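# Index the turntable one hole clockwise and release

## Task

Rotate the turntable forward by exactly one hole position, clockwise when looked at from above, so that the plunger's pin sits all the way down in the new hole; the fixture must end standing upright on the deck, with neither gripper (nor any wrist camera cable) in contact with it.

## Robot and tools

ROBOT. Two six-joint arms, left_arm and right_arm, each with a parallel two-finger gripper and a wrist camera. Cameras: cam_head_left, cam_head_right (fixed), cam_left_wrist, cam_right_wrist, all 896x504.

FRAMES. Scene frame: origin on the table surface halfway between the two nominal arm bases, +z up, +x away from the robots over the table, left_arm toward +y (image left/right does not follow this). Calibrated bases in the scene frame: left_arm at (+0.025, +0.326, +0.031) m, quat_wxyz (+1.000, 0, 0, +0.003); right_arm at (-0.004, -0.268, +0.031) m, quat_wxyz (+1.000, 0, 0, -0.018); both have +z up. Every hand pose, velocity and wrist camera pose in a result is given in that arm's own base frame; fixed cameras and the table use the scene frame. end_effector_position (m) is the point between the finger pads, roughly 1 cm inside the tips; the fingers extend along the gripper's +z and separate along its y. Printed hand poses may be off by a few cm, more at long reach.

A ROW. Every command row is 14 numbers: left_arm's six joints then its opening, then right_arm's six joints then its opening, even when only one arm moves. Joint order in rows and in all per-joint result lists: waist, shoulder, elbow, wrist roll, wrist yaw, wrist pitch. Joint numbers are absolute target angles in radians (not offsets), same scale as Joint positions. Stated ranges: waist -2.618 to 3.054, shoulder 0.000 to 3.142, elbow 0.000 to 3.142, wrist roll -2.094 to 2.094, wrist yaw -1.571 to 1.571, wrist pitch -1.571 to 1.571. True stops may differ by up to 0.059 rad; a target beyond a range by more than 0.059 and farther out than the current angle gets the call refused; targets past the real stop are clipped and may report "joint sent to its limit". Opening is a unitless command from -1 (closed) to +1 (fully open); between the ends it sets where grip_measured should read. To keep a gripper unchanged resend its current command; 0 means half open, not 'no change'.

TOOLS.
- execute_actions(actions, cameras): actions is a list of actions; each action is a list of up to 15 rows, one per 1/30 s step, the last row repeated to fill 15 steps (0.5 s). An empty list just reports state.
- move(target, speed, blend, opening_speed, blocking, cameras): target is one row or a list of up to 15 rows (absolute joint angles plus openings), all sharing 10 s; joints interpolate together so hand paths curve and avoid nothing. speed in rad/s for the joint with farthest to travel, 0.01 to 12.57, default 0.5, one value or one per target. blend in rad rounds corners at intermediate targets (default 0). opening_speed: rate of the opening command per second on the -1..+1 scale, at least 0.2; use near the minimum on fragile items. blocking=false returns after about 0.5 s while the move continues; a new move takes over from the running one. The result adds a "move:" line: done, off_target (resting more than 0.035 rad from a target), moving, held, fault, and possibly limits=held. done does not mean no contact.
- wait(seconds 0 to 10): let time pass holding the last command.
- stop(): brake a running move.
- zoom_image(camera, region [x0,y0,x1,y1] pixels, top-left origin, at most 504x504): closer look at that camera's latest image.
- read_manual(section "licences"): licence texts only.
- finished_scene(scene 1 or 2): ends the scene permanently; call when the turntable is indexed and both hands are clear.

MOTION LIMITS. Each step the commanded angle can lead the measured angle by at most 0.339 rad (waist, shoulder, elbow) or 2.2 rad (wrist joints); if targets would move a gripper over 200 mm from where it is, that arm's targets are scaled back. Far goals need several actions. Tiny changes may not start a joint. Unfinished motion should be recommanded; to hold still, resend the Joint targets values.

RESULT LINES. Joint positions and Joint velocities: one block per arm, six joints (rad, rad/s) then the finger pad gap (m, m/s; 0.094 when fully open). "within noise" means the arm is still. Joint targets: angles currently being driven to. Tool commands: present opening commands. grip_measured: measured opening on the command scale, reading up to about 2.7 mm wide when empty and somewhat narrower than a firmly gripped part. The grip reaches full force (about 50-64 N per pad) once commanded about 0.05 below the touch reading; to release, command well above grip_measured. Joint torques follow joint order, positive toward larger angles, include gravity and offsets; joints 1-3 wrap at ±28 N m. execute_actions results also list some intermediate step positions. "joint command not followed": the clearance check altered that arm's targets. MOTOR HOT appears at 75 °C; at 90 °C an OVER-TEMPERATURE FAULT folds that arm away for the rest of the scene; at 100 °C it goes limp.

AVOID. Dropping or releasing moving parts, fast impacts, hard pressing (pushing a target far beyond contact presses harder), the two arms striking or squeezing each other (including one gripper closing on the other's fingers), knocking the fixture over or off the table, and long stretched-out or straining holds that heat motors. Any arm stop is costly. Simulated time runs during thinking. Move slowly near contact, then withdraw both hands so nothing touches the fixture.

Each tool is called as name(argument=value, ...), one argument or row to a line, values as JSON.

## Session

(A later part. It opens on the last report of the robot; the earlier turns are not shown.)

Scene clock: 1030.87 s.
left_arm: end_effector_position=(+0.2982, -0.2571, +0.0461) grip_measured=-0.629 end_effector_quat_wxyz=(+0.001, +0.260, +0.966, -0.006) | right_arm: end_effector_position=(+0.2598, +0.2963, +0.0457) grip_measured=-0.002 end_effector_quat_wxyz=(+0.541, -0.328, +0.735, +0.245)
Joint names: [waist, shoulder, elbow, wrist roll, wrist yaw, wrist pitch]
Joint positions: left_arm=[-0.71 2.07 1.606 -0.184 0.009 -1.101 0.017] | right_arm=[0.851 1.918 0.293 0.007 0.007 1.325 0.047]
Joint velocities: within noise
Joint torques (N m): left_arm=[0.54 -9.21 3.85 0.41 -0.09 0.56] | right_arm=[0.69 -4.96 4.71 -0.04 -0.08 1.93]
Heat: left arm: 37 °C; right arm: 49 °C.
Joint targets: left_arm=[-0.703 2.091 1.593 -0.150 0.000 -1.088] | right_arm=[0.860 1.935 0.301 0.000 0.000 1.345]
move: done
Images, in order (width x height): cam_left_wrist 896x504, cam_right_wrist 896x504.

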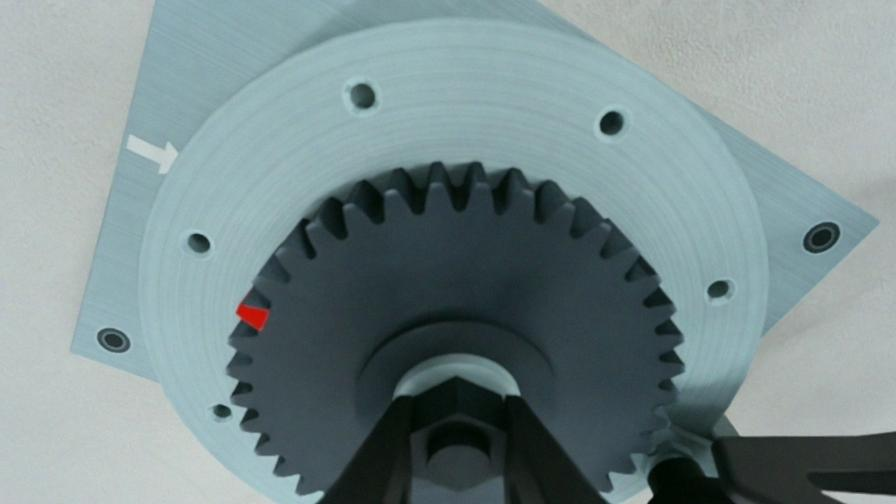

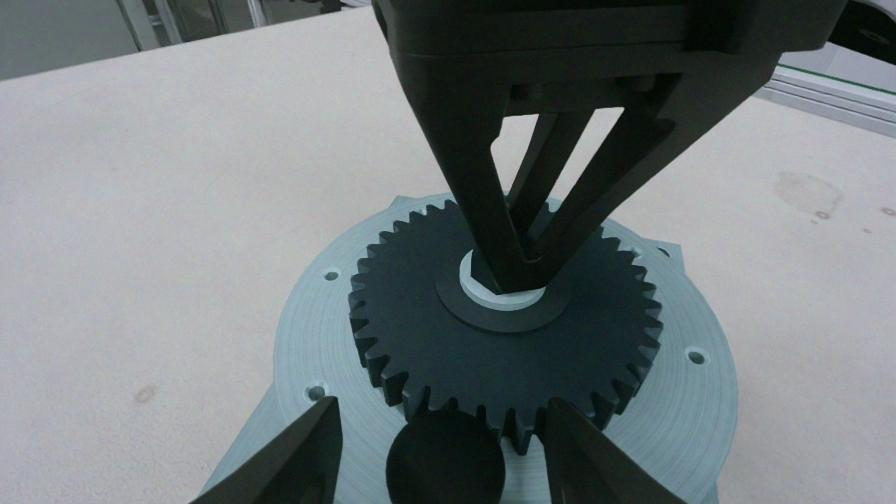

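move(
  target=[-0.703, 2.091, 1.593, -0.20, 0.0, -1.088, -0.1, 0.860, 1.935, 0.301, 0.0, 0.0, 1.345, 0.2],
  speed=0.2,
  opening_speed=0.6,
  cameras=["cam_left_wrist", "cam_right_wrist"],
)

zoom_image(
  camera="cam_right_wrist",
  region=[280, 200, 620, 500],
)

Scene clock: 1049.83 s.
left_arm: end_effector_position=(+0.2984, -0.2570, +0.0461) grip_measured=-0.102 end_effector_quat_wxyz=(+0.001, +0.257, +0.966, -0.005) | right_arm: end_effector_position=(+0.2598, +0.2963, +0.0457) grip_measured=+0.198 end_effector_quat_wxyz=(+0.541, -0.328, +0.735, +0.245)
Joint names: [waist, shoulder, elbow, wrist roll, wrist yaw, wrist pitch]
Joint positions: left_arm=[-0.71 2.07 1.606 -0.19 0.008 -1.1 0.042] | right_arm=[0.851 1.918 0.293 0.007 0.007 1.325 0.056]
Joint velocities: within noise
Joint torques (N m): left_arm=[0.54 -9.2 3.86 -0.1 -0.08 0.55] | right_arm=[0.73 -5 4.7 -0.05 -0.09 1.92]
Heat: left arm: 37 °C; right arm: 49 °C.
Joint targets: left_arm=[-0.703 2.091 1.593 -0.200 0.000 -1.088] | right_arm=[0.860 1.935 0.301 0.000 0.000 1.345]
move: done
Images, in order (width x height): cam_left_wrist 896x504, cam_right_wrist 896x504.

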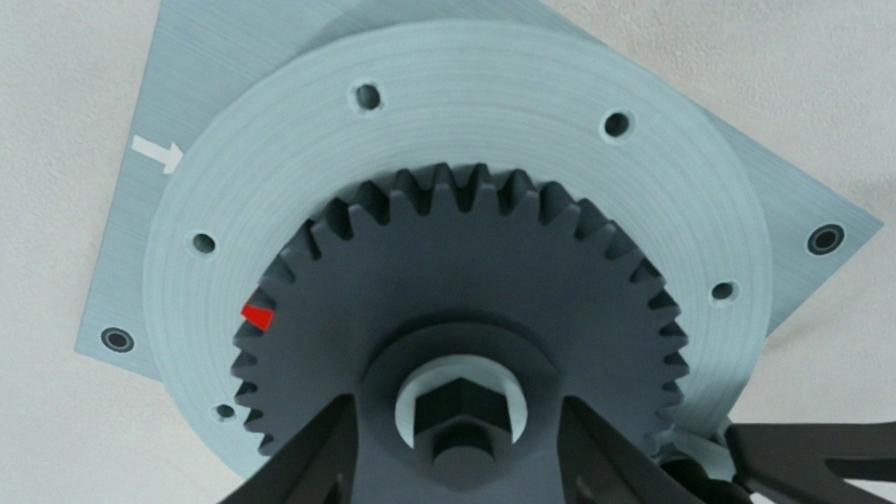

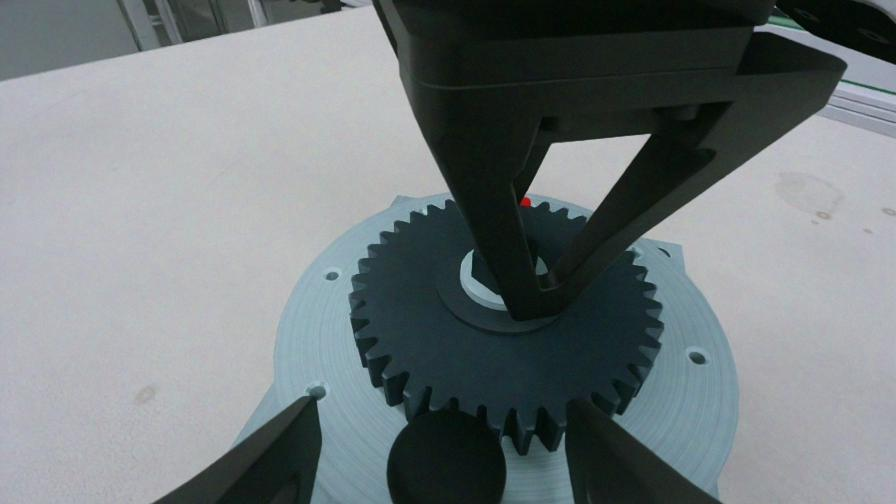

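Scaled by 1.482 from the camera's 896x504 image, which has a finer 1280x720 frame.

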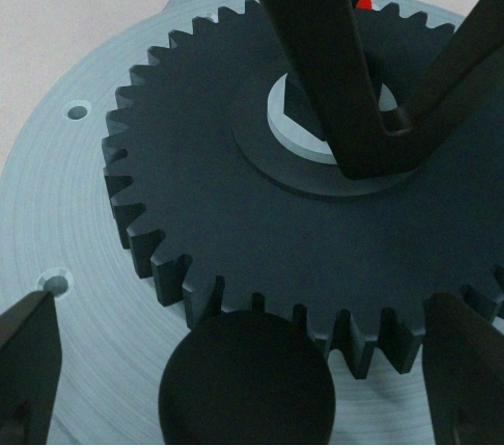

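move(
  target=[
    [-0.703, 2.042, 1.722, -0.20, 0.0, -1.259, -0.1, 0.860, 1.605, 0.05, 0.0, 0.0, 1.26, 0.2],
    [-0.80, 1.525, 1.689, 0.0, 0.0, -1.364, -0.1, 0.60, 1.2, 0.2, 0.0, 0.0, 0.7, 0.2],
  ],
  speed=[0.4, 0.8],
  blend=0.05,
)

zoom_image(
  camera="cam_left_wrist",
  region=[230, 30, 570, 330],
)

zoom_image(
  camera="cam_right_wrist",
  region=[200, 150, 600, 500],
)

Scene clock: 1061.47 s.
left_arm: end_effector_position=(+0.2338, -0.2383, +0.2503) grip_measured=-0.102 end_effector_quat_wxyz=(+0.174, +0.376, +0.907, -0.077) | right_arm: end_effector_position=(+0.2792, +0.1947, +0.1067) grip_measured=+0.198 end_effector_quat_wxyz=(+0.556, -0.239, +0.776, +0.175)
Joint names: [waist, shoulder, elbow, wrist roll, wrist yaw, wrist pitch]
Joint positions: left_arm=[-0.795 1.528 1.689 -0.011 0.006 -1.348 0.042] | right_arm=[0.608 1.214 0.181 0.007 0.004 0.706 0.056]
Joint velocities: within noise
Joint torques (N m): left_arm=[-0.46 -6.32 5.05 0.13 -0.06 0.97] | right_arm=[-0.8 -3.78 9.24 -0.06 -0.05 1.67]
Heat: left arm: 37 °C; right arm: 48 °C.
Joint targets: left_arm=[-0.800 1.525 1.689 0.000 0.000 -1.364] | right_arm=[0.600 1.200 0.200 0.000 0.000 0.700]
move: done

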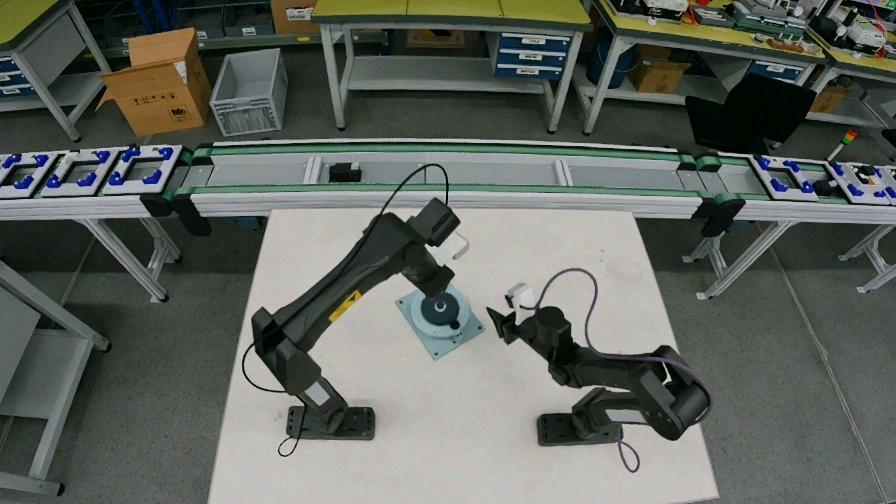

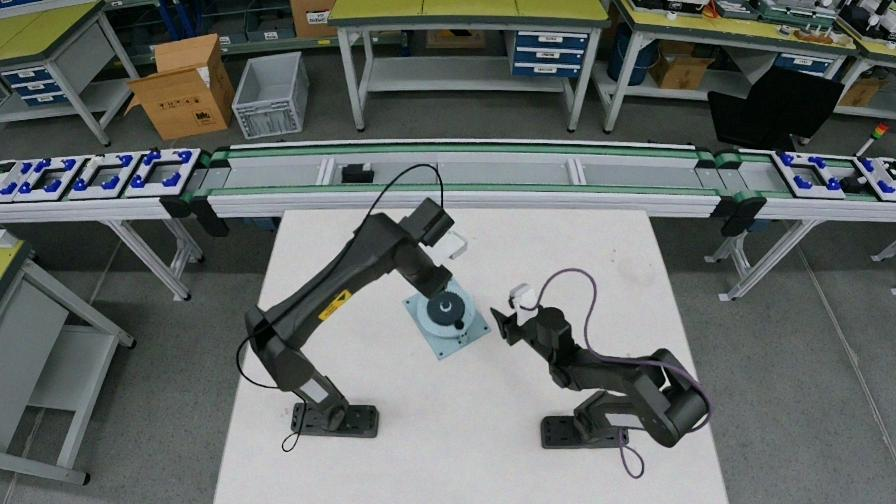

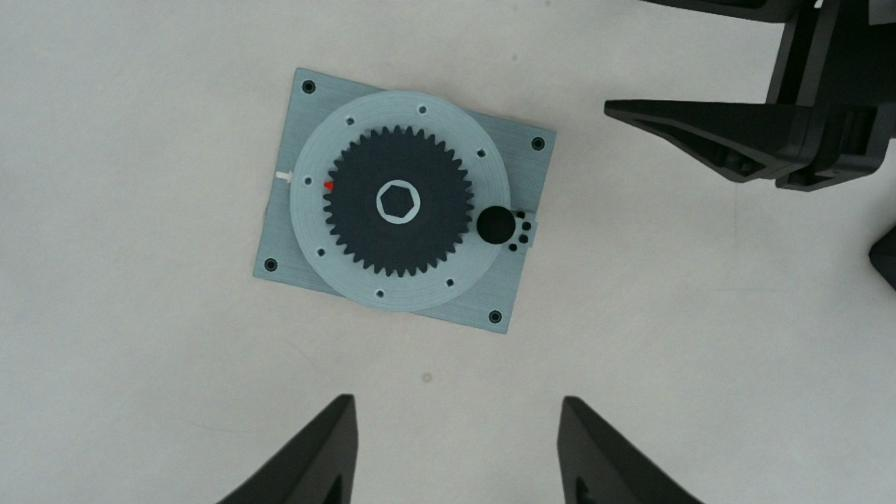

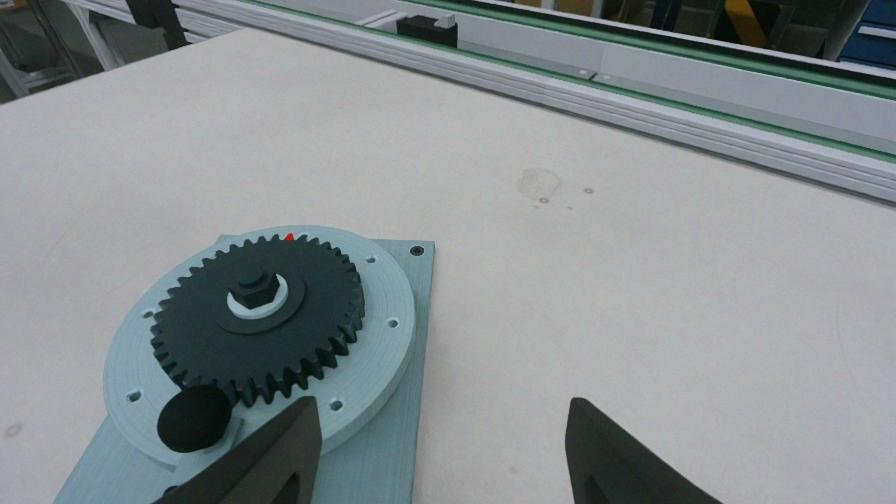

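Scaled by 1.482 from the camera's 896x504 image, which has a finer 1280x720 frame.

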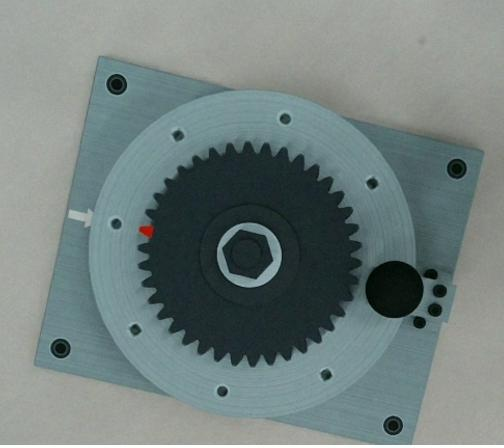

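Scaled by 1.260 from the camera's 896x504 image, which has a finer 1280x720 frame.

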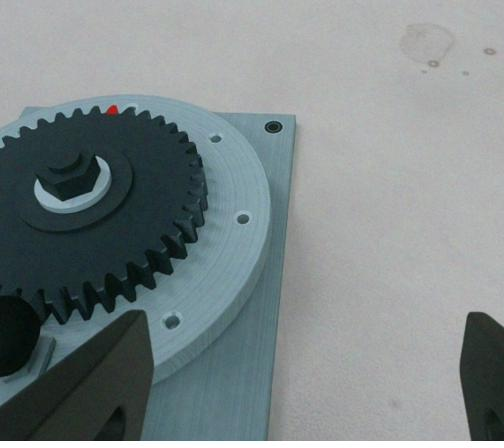

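move(
  target=[-0.689, 2.069, 1.796, -1.319, 0.0, -1.284, -0.1, 0.860, 1.605, 0.05, 0.0, 0.0, 1.26, 0.0],
  speed=0.9,
  cameras=["cam_left_wrist", "cam_right_wrist"],
)

Scene clock: 1223.80 s.
left_arm: end_effector_position=(+0.3007, -0.2505, +0.0923) grip_measured=-0.102 end_effector_quat_wxyz=(-0.006, -0.302, +0.953, +0.004) | right_arm: end_effector_position=(+0.2185, +0.2503, +0.0672) grip_measured=+0.002 end_effector_quat_wxyz=(+0.542, -0.329, +0.733, +0.247)
Joint names: [waist, shoulder, elbow, wrist roll, wrist yaw, wrist pitch]
Joint positions: left_arm=[-0.695 2.055 1.768 -1.307 0.006 -1.297 0.042] | right_arm=[0.852 1.594 0.057 0.007 0.003 1.24 0.047]
Joint velocities: within noise
Joint torques (N m): left_arm=[0.4 -9.77 7.08 -0.14 -0.06 0.54] | right_arm=[0.7 -2.93 3.9 -0.04 -0.06 1.94]
Heat: left arm: 34 °C; right arm: 44 °C.
Joint targets: left_arm=[-0.689 2.069 1.796 -1.319 0.000 -1.284] | right_arm=[0.860 1.605 0.050 0.000 0.000 1.260]
move: done
Images, in order (width x height): cam_left_wrist 896x504, cam_right_wrist 896x504.

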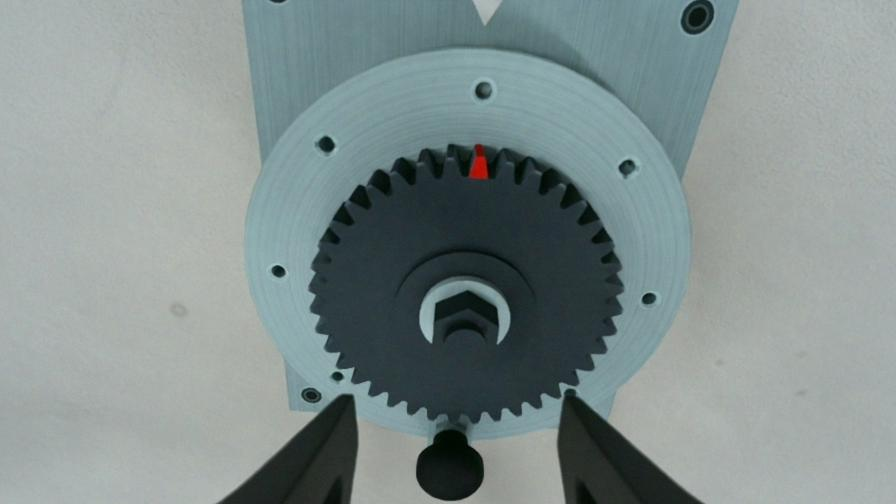

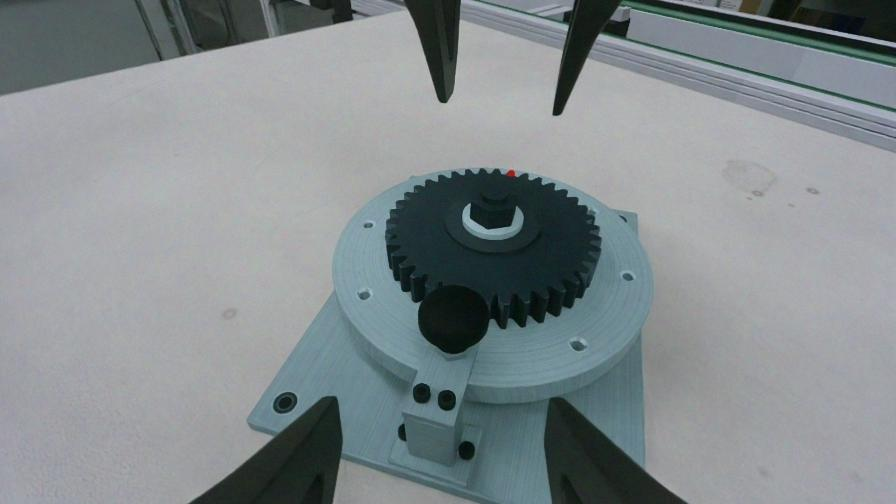

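zoom_image(
  camera="cam_left_wrist",
  region=[380, 220, 560, 400],
)

Scaled by 2.800 from the camera's 896x504 image, which has a finer 1280x720 frame.

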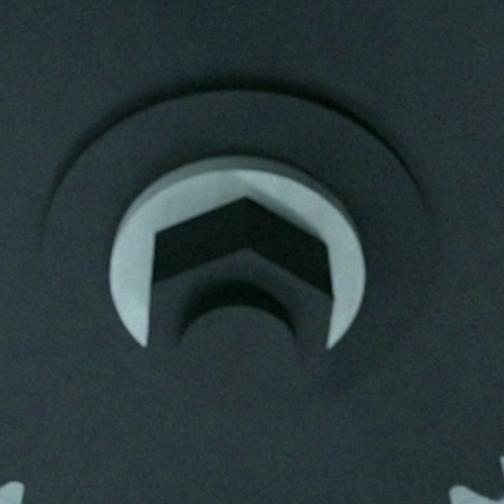

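move(
  target=[-0.7186, 2.088, 1.596, -1.222, 0.0, -1.096, -0.1, 0.8515, 1.988, 0.296, 0.0, 0.0, 1.427, 0.0],
  speed=0.35,
  cameras=["cam_left_wrist", "cam_right_wrist"],
)

zoom_image(
  camera="cam_left_wrist",
  region=[320, 220, 600, 500],
)

Scene clock: 1321.30 s.
left_arm: end_effector_position=(+0.2968, -0.2561, +0.0472) grip_measured=-0.102 end_effector_quat_wxyz=(-0.002, -0.257, +0.966, -0.002) | right_arm: end_effector_position=(+0.2581, +0.2956, +0.0401) grip_measured=+0.002 end_effector_quat_wxyz=(+0.544, -0.328, +0.732, +0.247)
Joint names: [waist, shoulder, elbow, wrist roll, wrist yaw, wrist pitch]
Joint positions: left_arm=[-0.712 2.068 1.609 -1.232 0.006 -1.111 0.042] | right_arm=[0.852 1.972 0.285 0.007 0.003 1.396 0.047]
Joint velocities: within noise
Joint torques (N m): left_arm=[-0.61 -9.35 3.89 0.12 -0.06 0.59] | right_arm=[-0.06 -5.18 4.57 -0.06 -0.04 2.03]
Heat: left arm: 35 °C; right arm: 43 °C.
Joint targets: left_arm=[-0.718 2.088 1.596 -1.222 0.000 -1.096] | right_arm=[0.852 1.988 0.296 0.000 0.000 1.427]
move: done
Images, in order (width x height): cam_left_wrist 896x504, cam_right_wrist 896x504.

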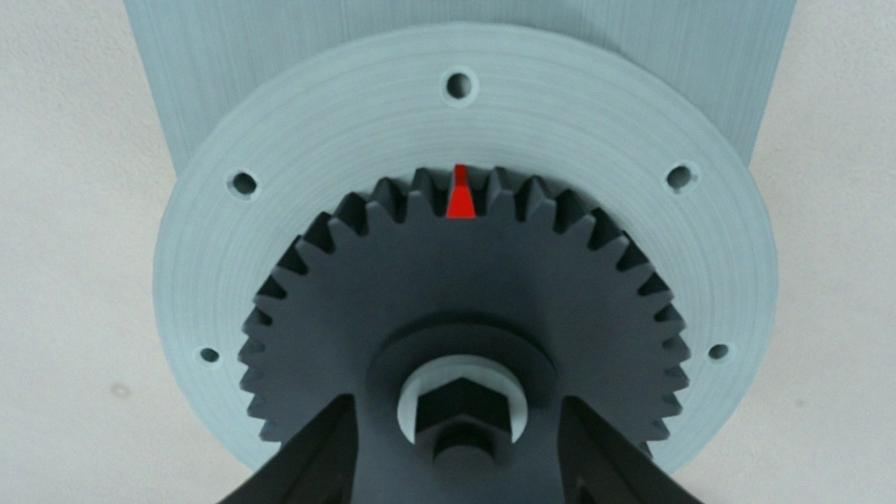

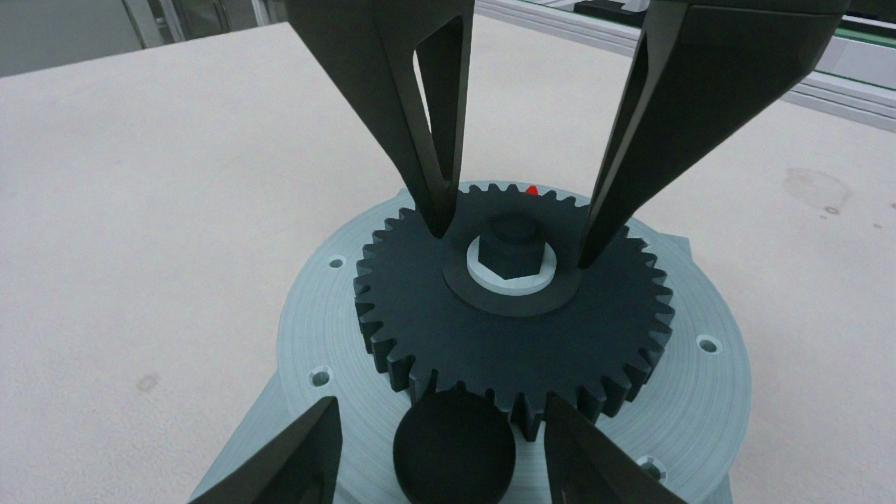

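Scaled by 1.800 from the camera's 896x504 image, which has a finer 1280x720 frame.

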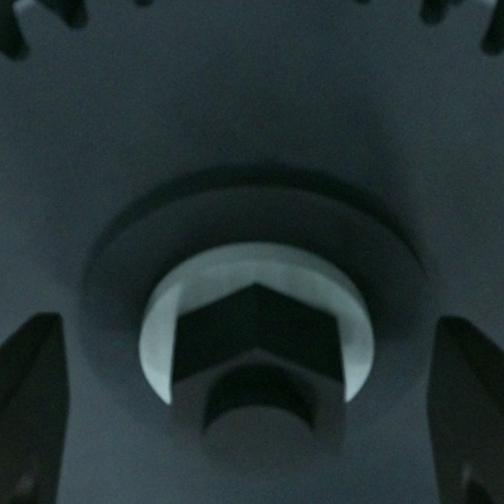

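move(
  target=[
    [-0.7186, 2.088, 1.596, -1.222, 0.0, -1.096, -0.72, 0.842, 1.988, 0.296, 0.0, 0.0, 1.415, -0.62],
    [-0.7186, 2.088, 1.596, -1.222, 0.0, -1.096, -0.72, 0.842, 1.81, 0.296, 0.0, 0.0, 1.55, -0.62],
    [-0.7186, 2.088, 1.596, -0.405, 0.0, -1.096, -0.72, 0.842, 1.81, 0.296, 0.0, 0.0, 1.55, -0.62],
    [-0.7186, 2.088, 1.596, -0.405, 0.0, -1.096, -0.72, 0.842, 1.935, 0.296, 0.0, 0.0, 1.36, -0.62],
  ],
  speed=[0.3, 0.25, 0.5, 0.25],
  opening_speed=0.5,
  cameras=["cam_left_wrist", "cam_right_wrist"],
)

Scene clock: 1342.47 s.
left_arm: end_effector_position=(+0.2984, -0.2584, +0.0472) grip_measured=-0.634 end_effector_quat_wxyz=(+0.003, +0.146, +0.989, -0.005) | right_arm: end_effector_position=(+0.2577, +0.2943, +0.0405) grip_measured=-0.487 end_effector_quat_wxyz=(+0.534, -0.331, +0.740, +0.242)
Joint names: [waist, shoulder, elbow, wrist roll, wrist yaw, wrist pitch]
Joint positions: left_arm=[-0.714 2.068 1.609 -0.421 0.006 -1.1 0.017] | right_arm=[0.85 1.921 0.288 0.007 0.003 1.315 0.024]
Joint velocities: within noise
Joint torques (N m): left_arm=[-0.47 -9.37 3.92 0.2 -0.05 0.48] | right_arm=[-0.88 -5.26 4.68 -0.05 -0.06 2.16]
Heat: left arm: 37 °C; right arm: 46 °C.
Joint targets: left_arm=[-0.719 2.088 1.596 -0.405 0.000 -1.096] | right_arm=[0.842 1.935 0.296 0.000 0.000 1.360]
move: off_target (right_arm); right_arm: the wrist pitch is farthest, 0.045 rad from its target
Images, in order (width x height): cam_left_wrist 896x504, cam_right_wrist 896x504.

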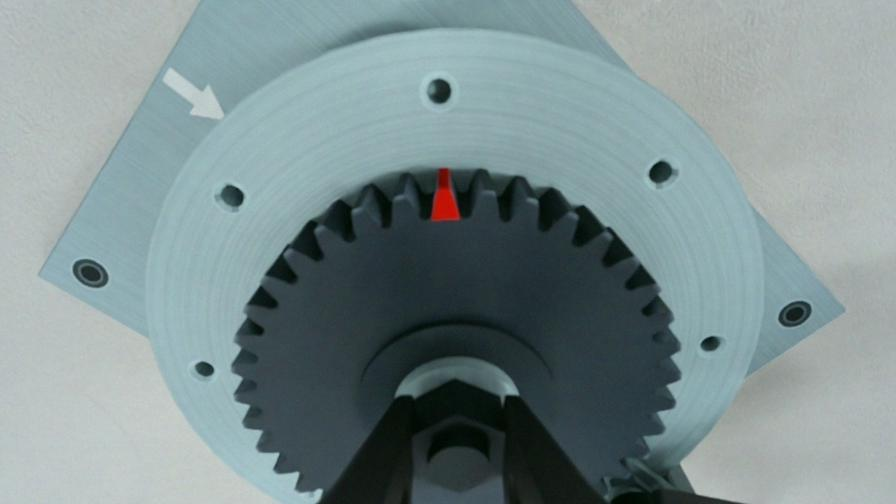

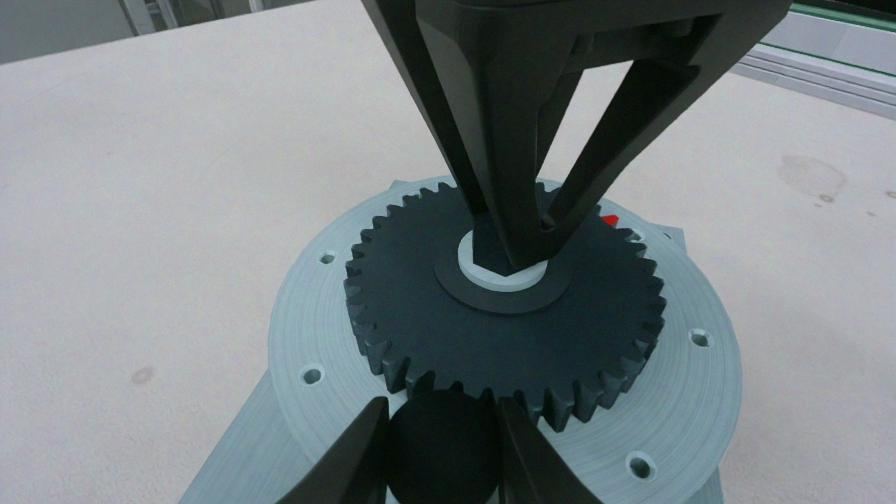

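move(
  target=[-0.7186, 2.088, 1.596, -0.405, 0.0, -1.096, -0.72, 0.842, 1.985, 0.296, 0.0, 0.0, 1.40, -0.62],
  speed=0.2,
  opening_speed=0.5,
  cameras=["cam_left_wrist", "cam_right_wrist"],
)

Scene clock: 1353.43 s.
left_arm: end_effector_position=(+0.2984, -0.2584, +0.0472) grip_measured=-0.634 end_effector_quat_wxyz=(+0.003, +0.146, +0.989, -0.005) | right_arm: end_effector_position=(+0.2578, +0.2944, +0.0401) grip_measured=-0.487 end_effector_quat_wxyz=(+0.542, -0.328, +0.733, +0.246)
Joint names: [waist, shoulder, elbow, wrist roll, wrist yaw, wrist pitch]
Joint positions: left_arm=[-0.714 2.068 1.609 -0.421 0.006 -1.1 0.017] | right_arm=[0.85 1.962 0.282 0.007 0.003 1.385 0.024]
Joint velocities: within noise
Joint torques (N m): left_arm=[-0.47 -9.36 3.9 0.21 -0.06 0.47] | right_arm=[-0.92 -4.6 4.94 -0.04 -0.04 1.87]
Heat: left arm: 37 °C; right arm: 47 °C.
Joint targets: left_arm=[-0.719 2.088 1.596 -0.405 0.000 -1.096] | right_arm=[0.842 1.985 0.296 0.000 0.000 1.400]
move: done
Images, in order (width x height): cam_left_wrist 896x504, cam_right_wrist 896x504.

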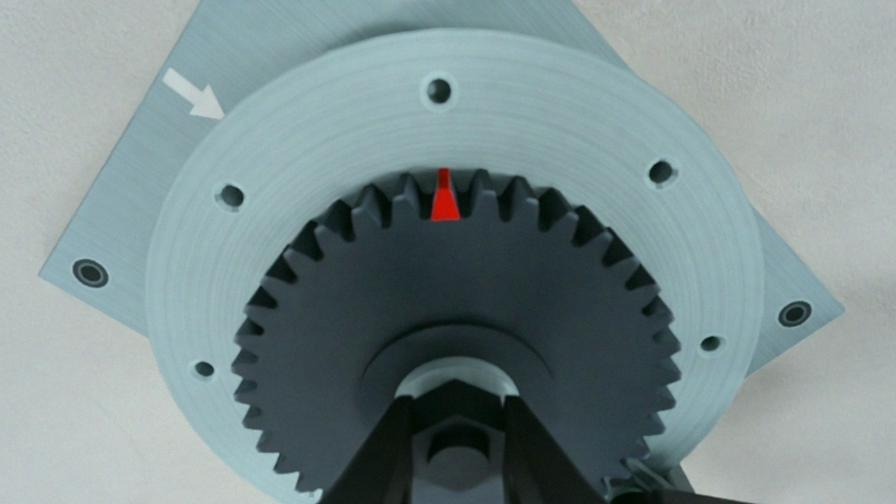

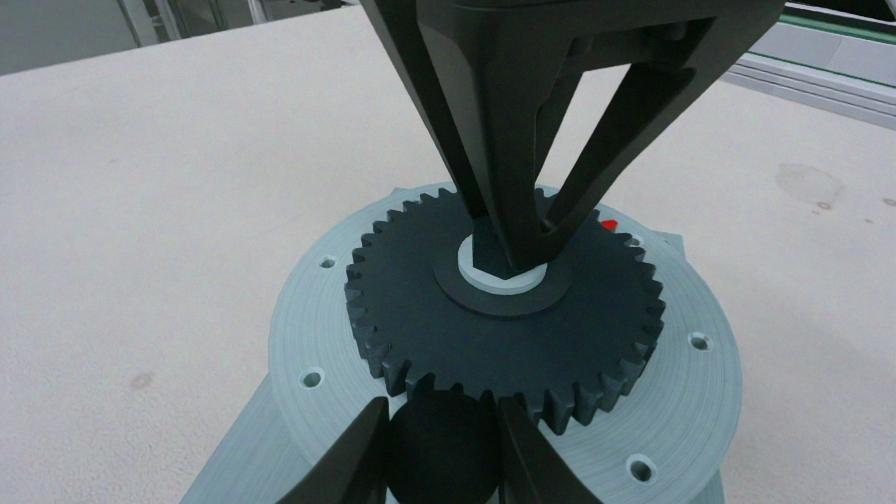

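move(
  target=[
    [-0.7186, 2.088, 1.596, -0.415, 0.0, -1.096, -0.1, 0.842, 1.985, 0.296, 0.0, 0.0, 1.40, 0.1],
    [-0.7186, 2.042, 1.722, -0.415, 0.0, -1.259, -0.1, 0.842, 1.605, 0.05, 0.0, 0.0, 1.26, 0.1],
    [-0.80, 1.525, 1.689, 0.0, 0.0, -1.364, -0.1, 0.40, 0.9, 0.4, 0.0, 0.0, 0.2, 0.1],
  ],
  speed=[0.4, 0.5, 0.9],
  opening_speed=0.8,
)

zoom_image(
  camera="cam_left_wrist",
  region=[230, 30, 570, 330],
)

Scene clock: 1367.10 s.
left_arm: end_effector_position=(+0.2357, -0.2395, +0.2492) grip_measured=-0.102 end_effector_quat_wxyz=(+0.173, +0.375, +0.908, -0.076) | right_arm: end_effector_position=(+0.3075, +0.1336, +0.1757) grip_measured=+0.098 end_effector_quat_wxyz=(+0.572, -0.161, +0.795, +0.119)
Joint names: [waist, shoulder, elbow, wrist roll, wrist yaw, wrist pitch]
Joint positions: left_arm=[-0.793 1.538 1.695 -0.011 0.006 -1.348 0.042] | right_arm=[0.408 0.91 0.379 0.007 0.002 0.208 0.052]
Joint velocities: within noise
Joint torques (N m): left_arm=[-0.54 -7.43 4.55 0.14 -0.06 0.97] | right_arm=[-0.87 -2.29 11.17 -0.04 -0.04 1.69]
Heat: left arm: 38 °C; right arm: 46 °C.
Joint targets: left_arm=[-0.800 1.525 1.689 0.000 0.000 -1.364] | right_arm=[0.400 0.900 0.400 0.000 0.000 0.200]
move: done

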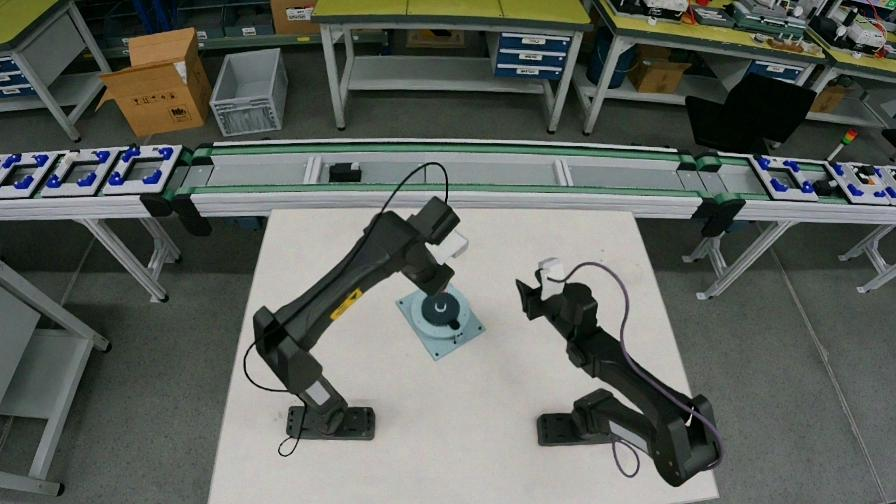

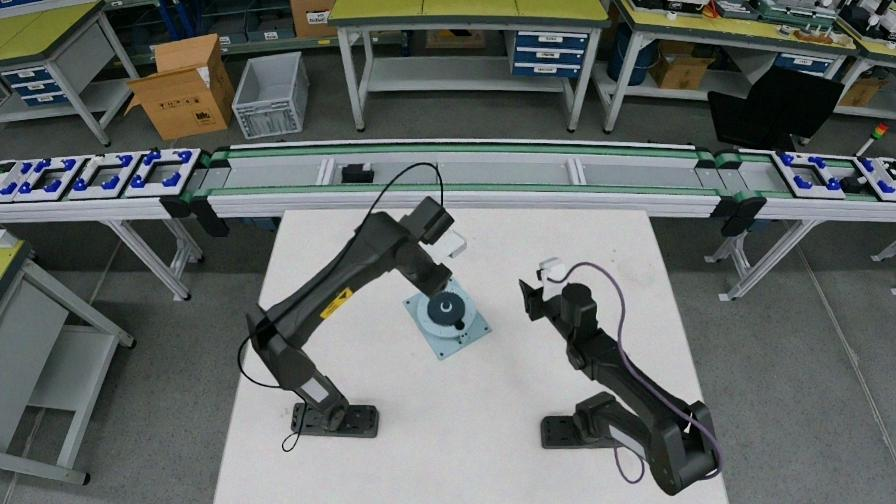

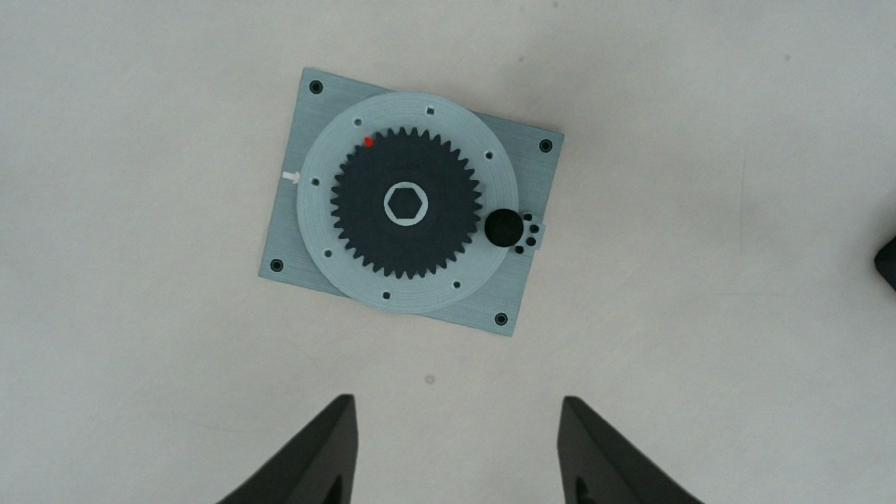

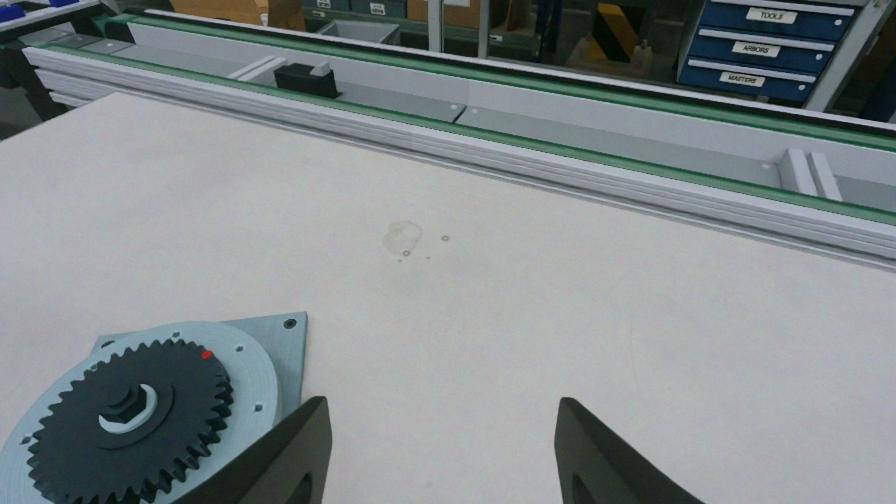

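Scaled by 1.482 from the camera's 896x504 image, which has a finer 1280x720 frame.

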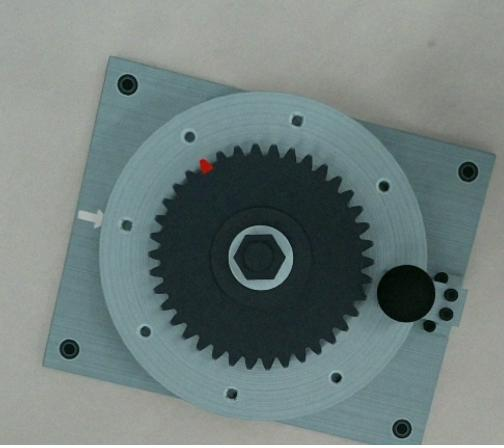

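move(
  target=[
    [-0.705, 2.067, 1.793, -0.457, 0.0, -1.284, 0.1, 0.858, 1.605, 0.05, 0.0, 0.0, 1.26, 0.1],
    [-0.705, 2.096, 1.608, -0.457, 0.0, -1.100, 0.1, 0.858, 1.605, 0.05, 0.0, 0.0, 1.26, 0.1],
  ],
  speed=[0.9, 0.3],
  cameras=["cam_left_wrist", "cam_right_wrist"],
)

zoom_image(
  camera="cam_left_wrist",
  region=[320, 220, 600, 500],
)

Scene clock: 1422.90 s.
left_arm: end_effector_position=(+0.2974, -0.2560, +0.0456) grip_measured=+0.098 end_effector_quat_wxyz=(-0.005, +0.132, +0.991, +0.000) | right_arm: end_effector_position=(+0.2185, +0.2494, +0.0662) grip_measured=+0.098 end_effector_quat_wxyz=(+0.541, -0.329, +0.735, +0.246)
Joint names: [waist, shoulder, elbow, wrist roll, wrist yaw, wrist pitch]
Joint positions: left_arm=[-0.711 2.079 1.619 -0.447 0.006 -1.119 0.052] | right_arm=[0.85 1.595 0.056 0.007 0.002 1.24 0.052]
Joint velocities: within noise
Joint torques (N m): left_arm=[0.38 -9.73 3.95 -0.11 -0.06 0.61] | right_arm=[0.8 -3 3.99 -0.05 -0.04 1.93]
Heat: left arm: 35 °C; right arm: 43 °C.
Joint targets: left_arm=[-0.705 2.096 1.608 -0.457 0.000 -1.100] | right_arm=[0.858 1.605 0.050 0.000 0.000 1.260]
move: done
Images, in order (width x height): cam_left_wrist 896x504, cam_right_wrist 896x504.

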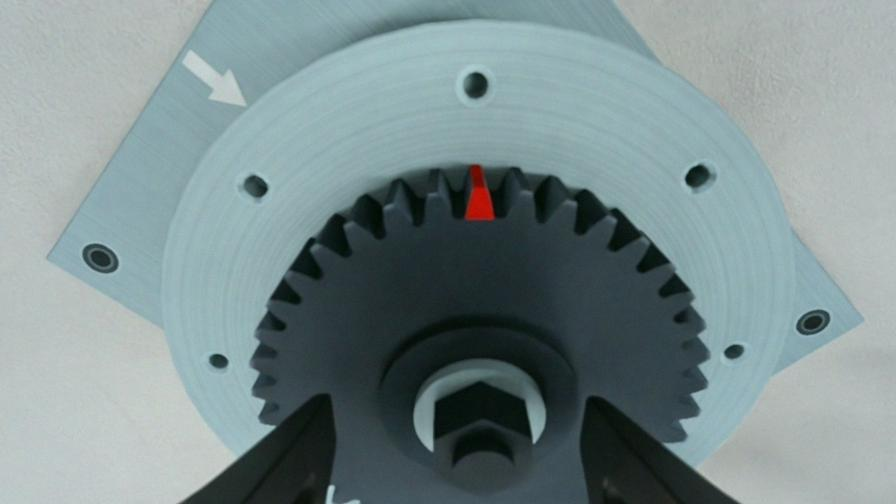

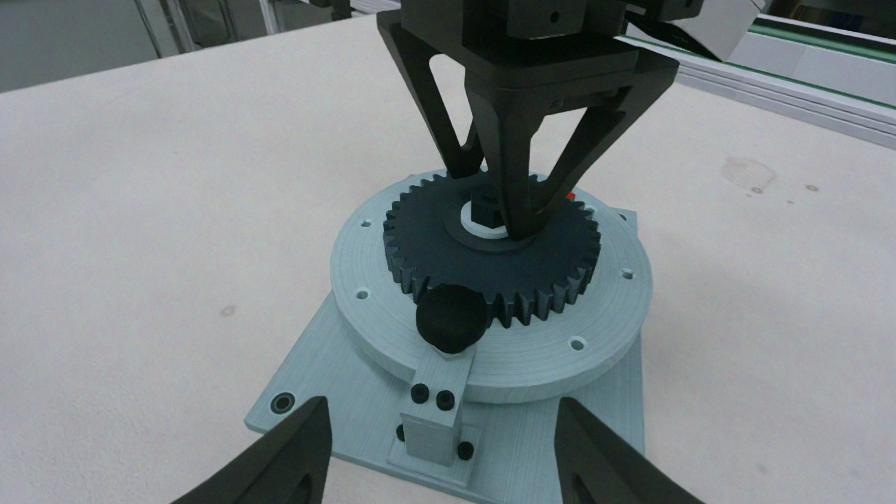

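Scaled by 1.800 from the camera's 896x504 image, which has a finer 1280x720 frame.

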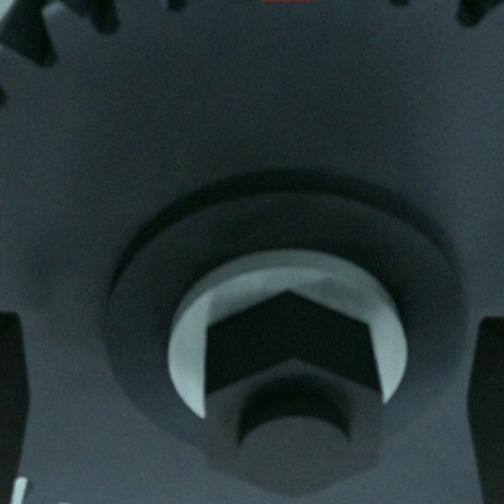

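move(
  target=[
    [-0.7305, 2.100, 1.610, -0.457, 0.0, -1.100, 0.1, 0.8365, 1.988, 0.296, 0.0, 0.0, 1.427, 0.1],
    [-0.7305, 2.100, 1.610, -0.457, 0.0, -1.100, -0.72, 0.8365, 1.988, 0.296, 0.0, 0.0, 1.420, -0.62],
    [-0.7305, 2.100, 1.610, -0.457, 0.0, -1.100, -0.72, 0.840, 1.81, 0.296, 0.0, 0.0, 1.55, -0.62],
    [-0.7305, 2.100, 1.610, -1.274, 0.0, -1.100, -0.72, 0.840, 1.81, 0.296, 0.0, 0.0, 1.55, -0.62],
    [-0.7305, 2.100, 1.610, -1.274, 0.0, -1.100, -0.72, 0.840, 1.980, 0.296, 0.0, 0.0, 1.395, -0.62],
  ],
  speed=[0.35, 0.3, 0.25, 0.5, 0.25],
  opening_speed=0.5,
  cameras=["cam_left_wrist", "cam_right_wrist"],
)

Scene clock: 1452.27 s.
left_arm: end_effector_position=(+0.2941, -0.2601, +0.0456) grip_measured=-0.628 end_effector_quat_wxyz=(-0.005, -0.263, +0.965, +0.001) | right_arm: end_effector_position=(+0.2589, +0.2929, +0.0387) grip_measured=-0.487 end_effector_quat_wxyz=(+0.539, -0.328, +0.736, +0.244)
Joint names: [waist, shoulder, elbow, wrist roll, wrist yaw, wrist pitch]
Joint positions: left_arm=[-0.724 2.079 1.619 -1.256 0.007 -1.118 0.017] | right_arm=[0.845 1.958 0.283 0.007 0.001 1.372 0.024]
Joint velocities: within noise
Joint torques (N m): left_arm=[-0.59 -9.31 4.12 -0.18 -0.07 0.59] | right_arm=[-0.53 -4.77 4.92 -0.03 -0.03 1.95]
Heat: left arm: 37 °C; right arm: 46 °C.
Joint targets: left_arm=[-0.730 2.100 1.610 -1.274 0.000 -1.100] | right_arm=[0.840 1.980 0.296 0.000 0.000 1.395]
move: done
Images, in order (width x height): cam_left_wrist 896x504, cam_right_wrist 896x504.

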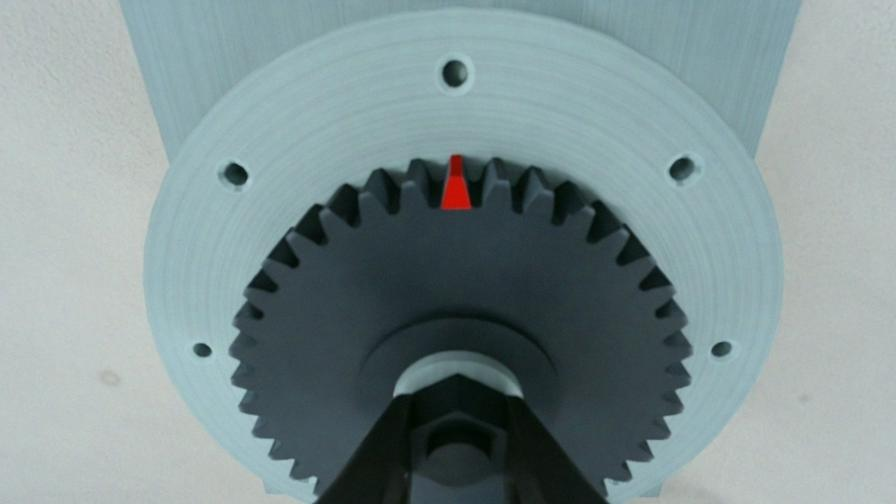

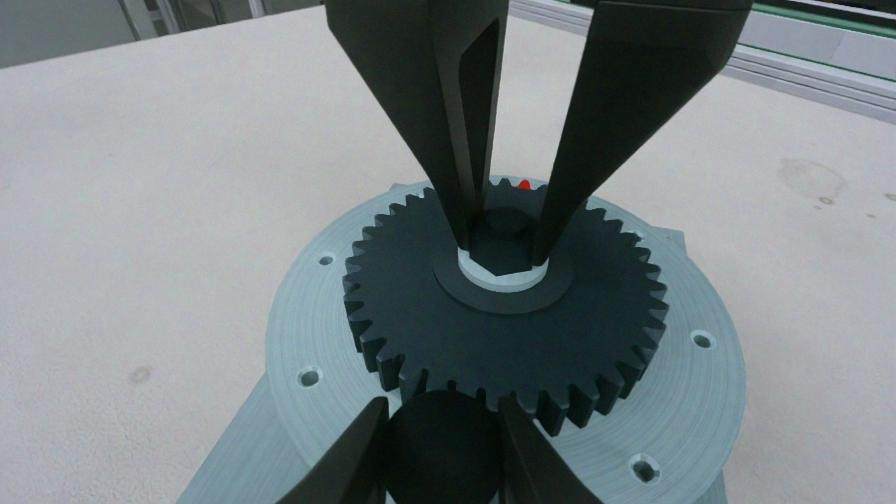

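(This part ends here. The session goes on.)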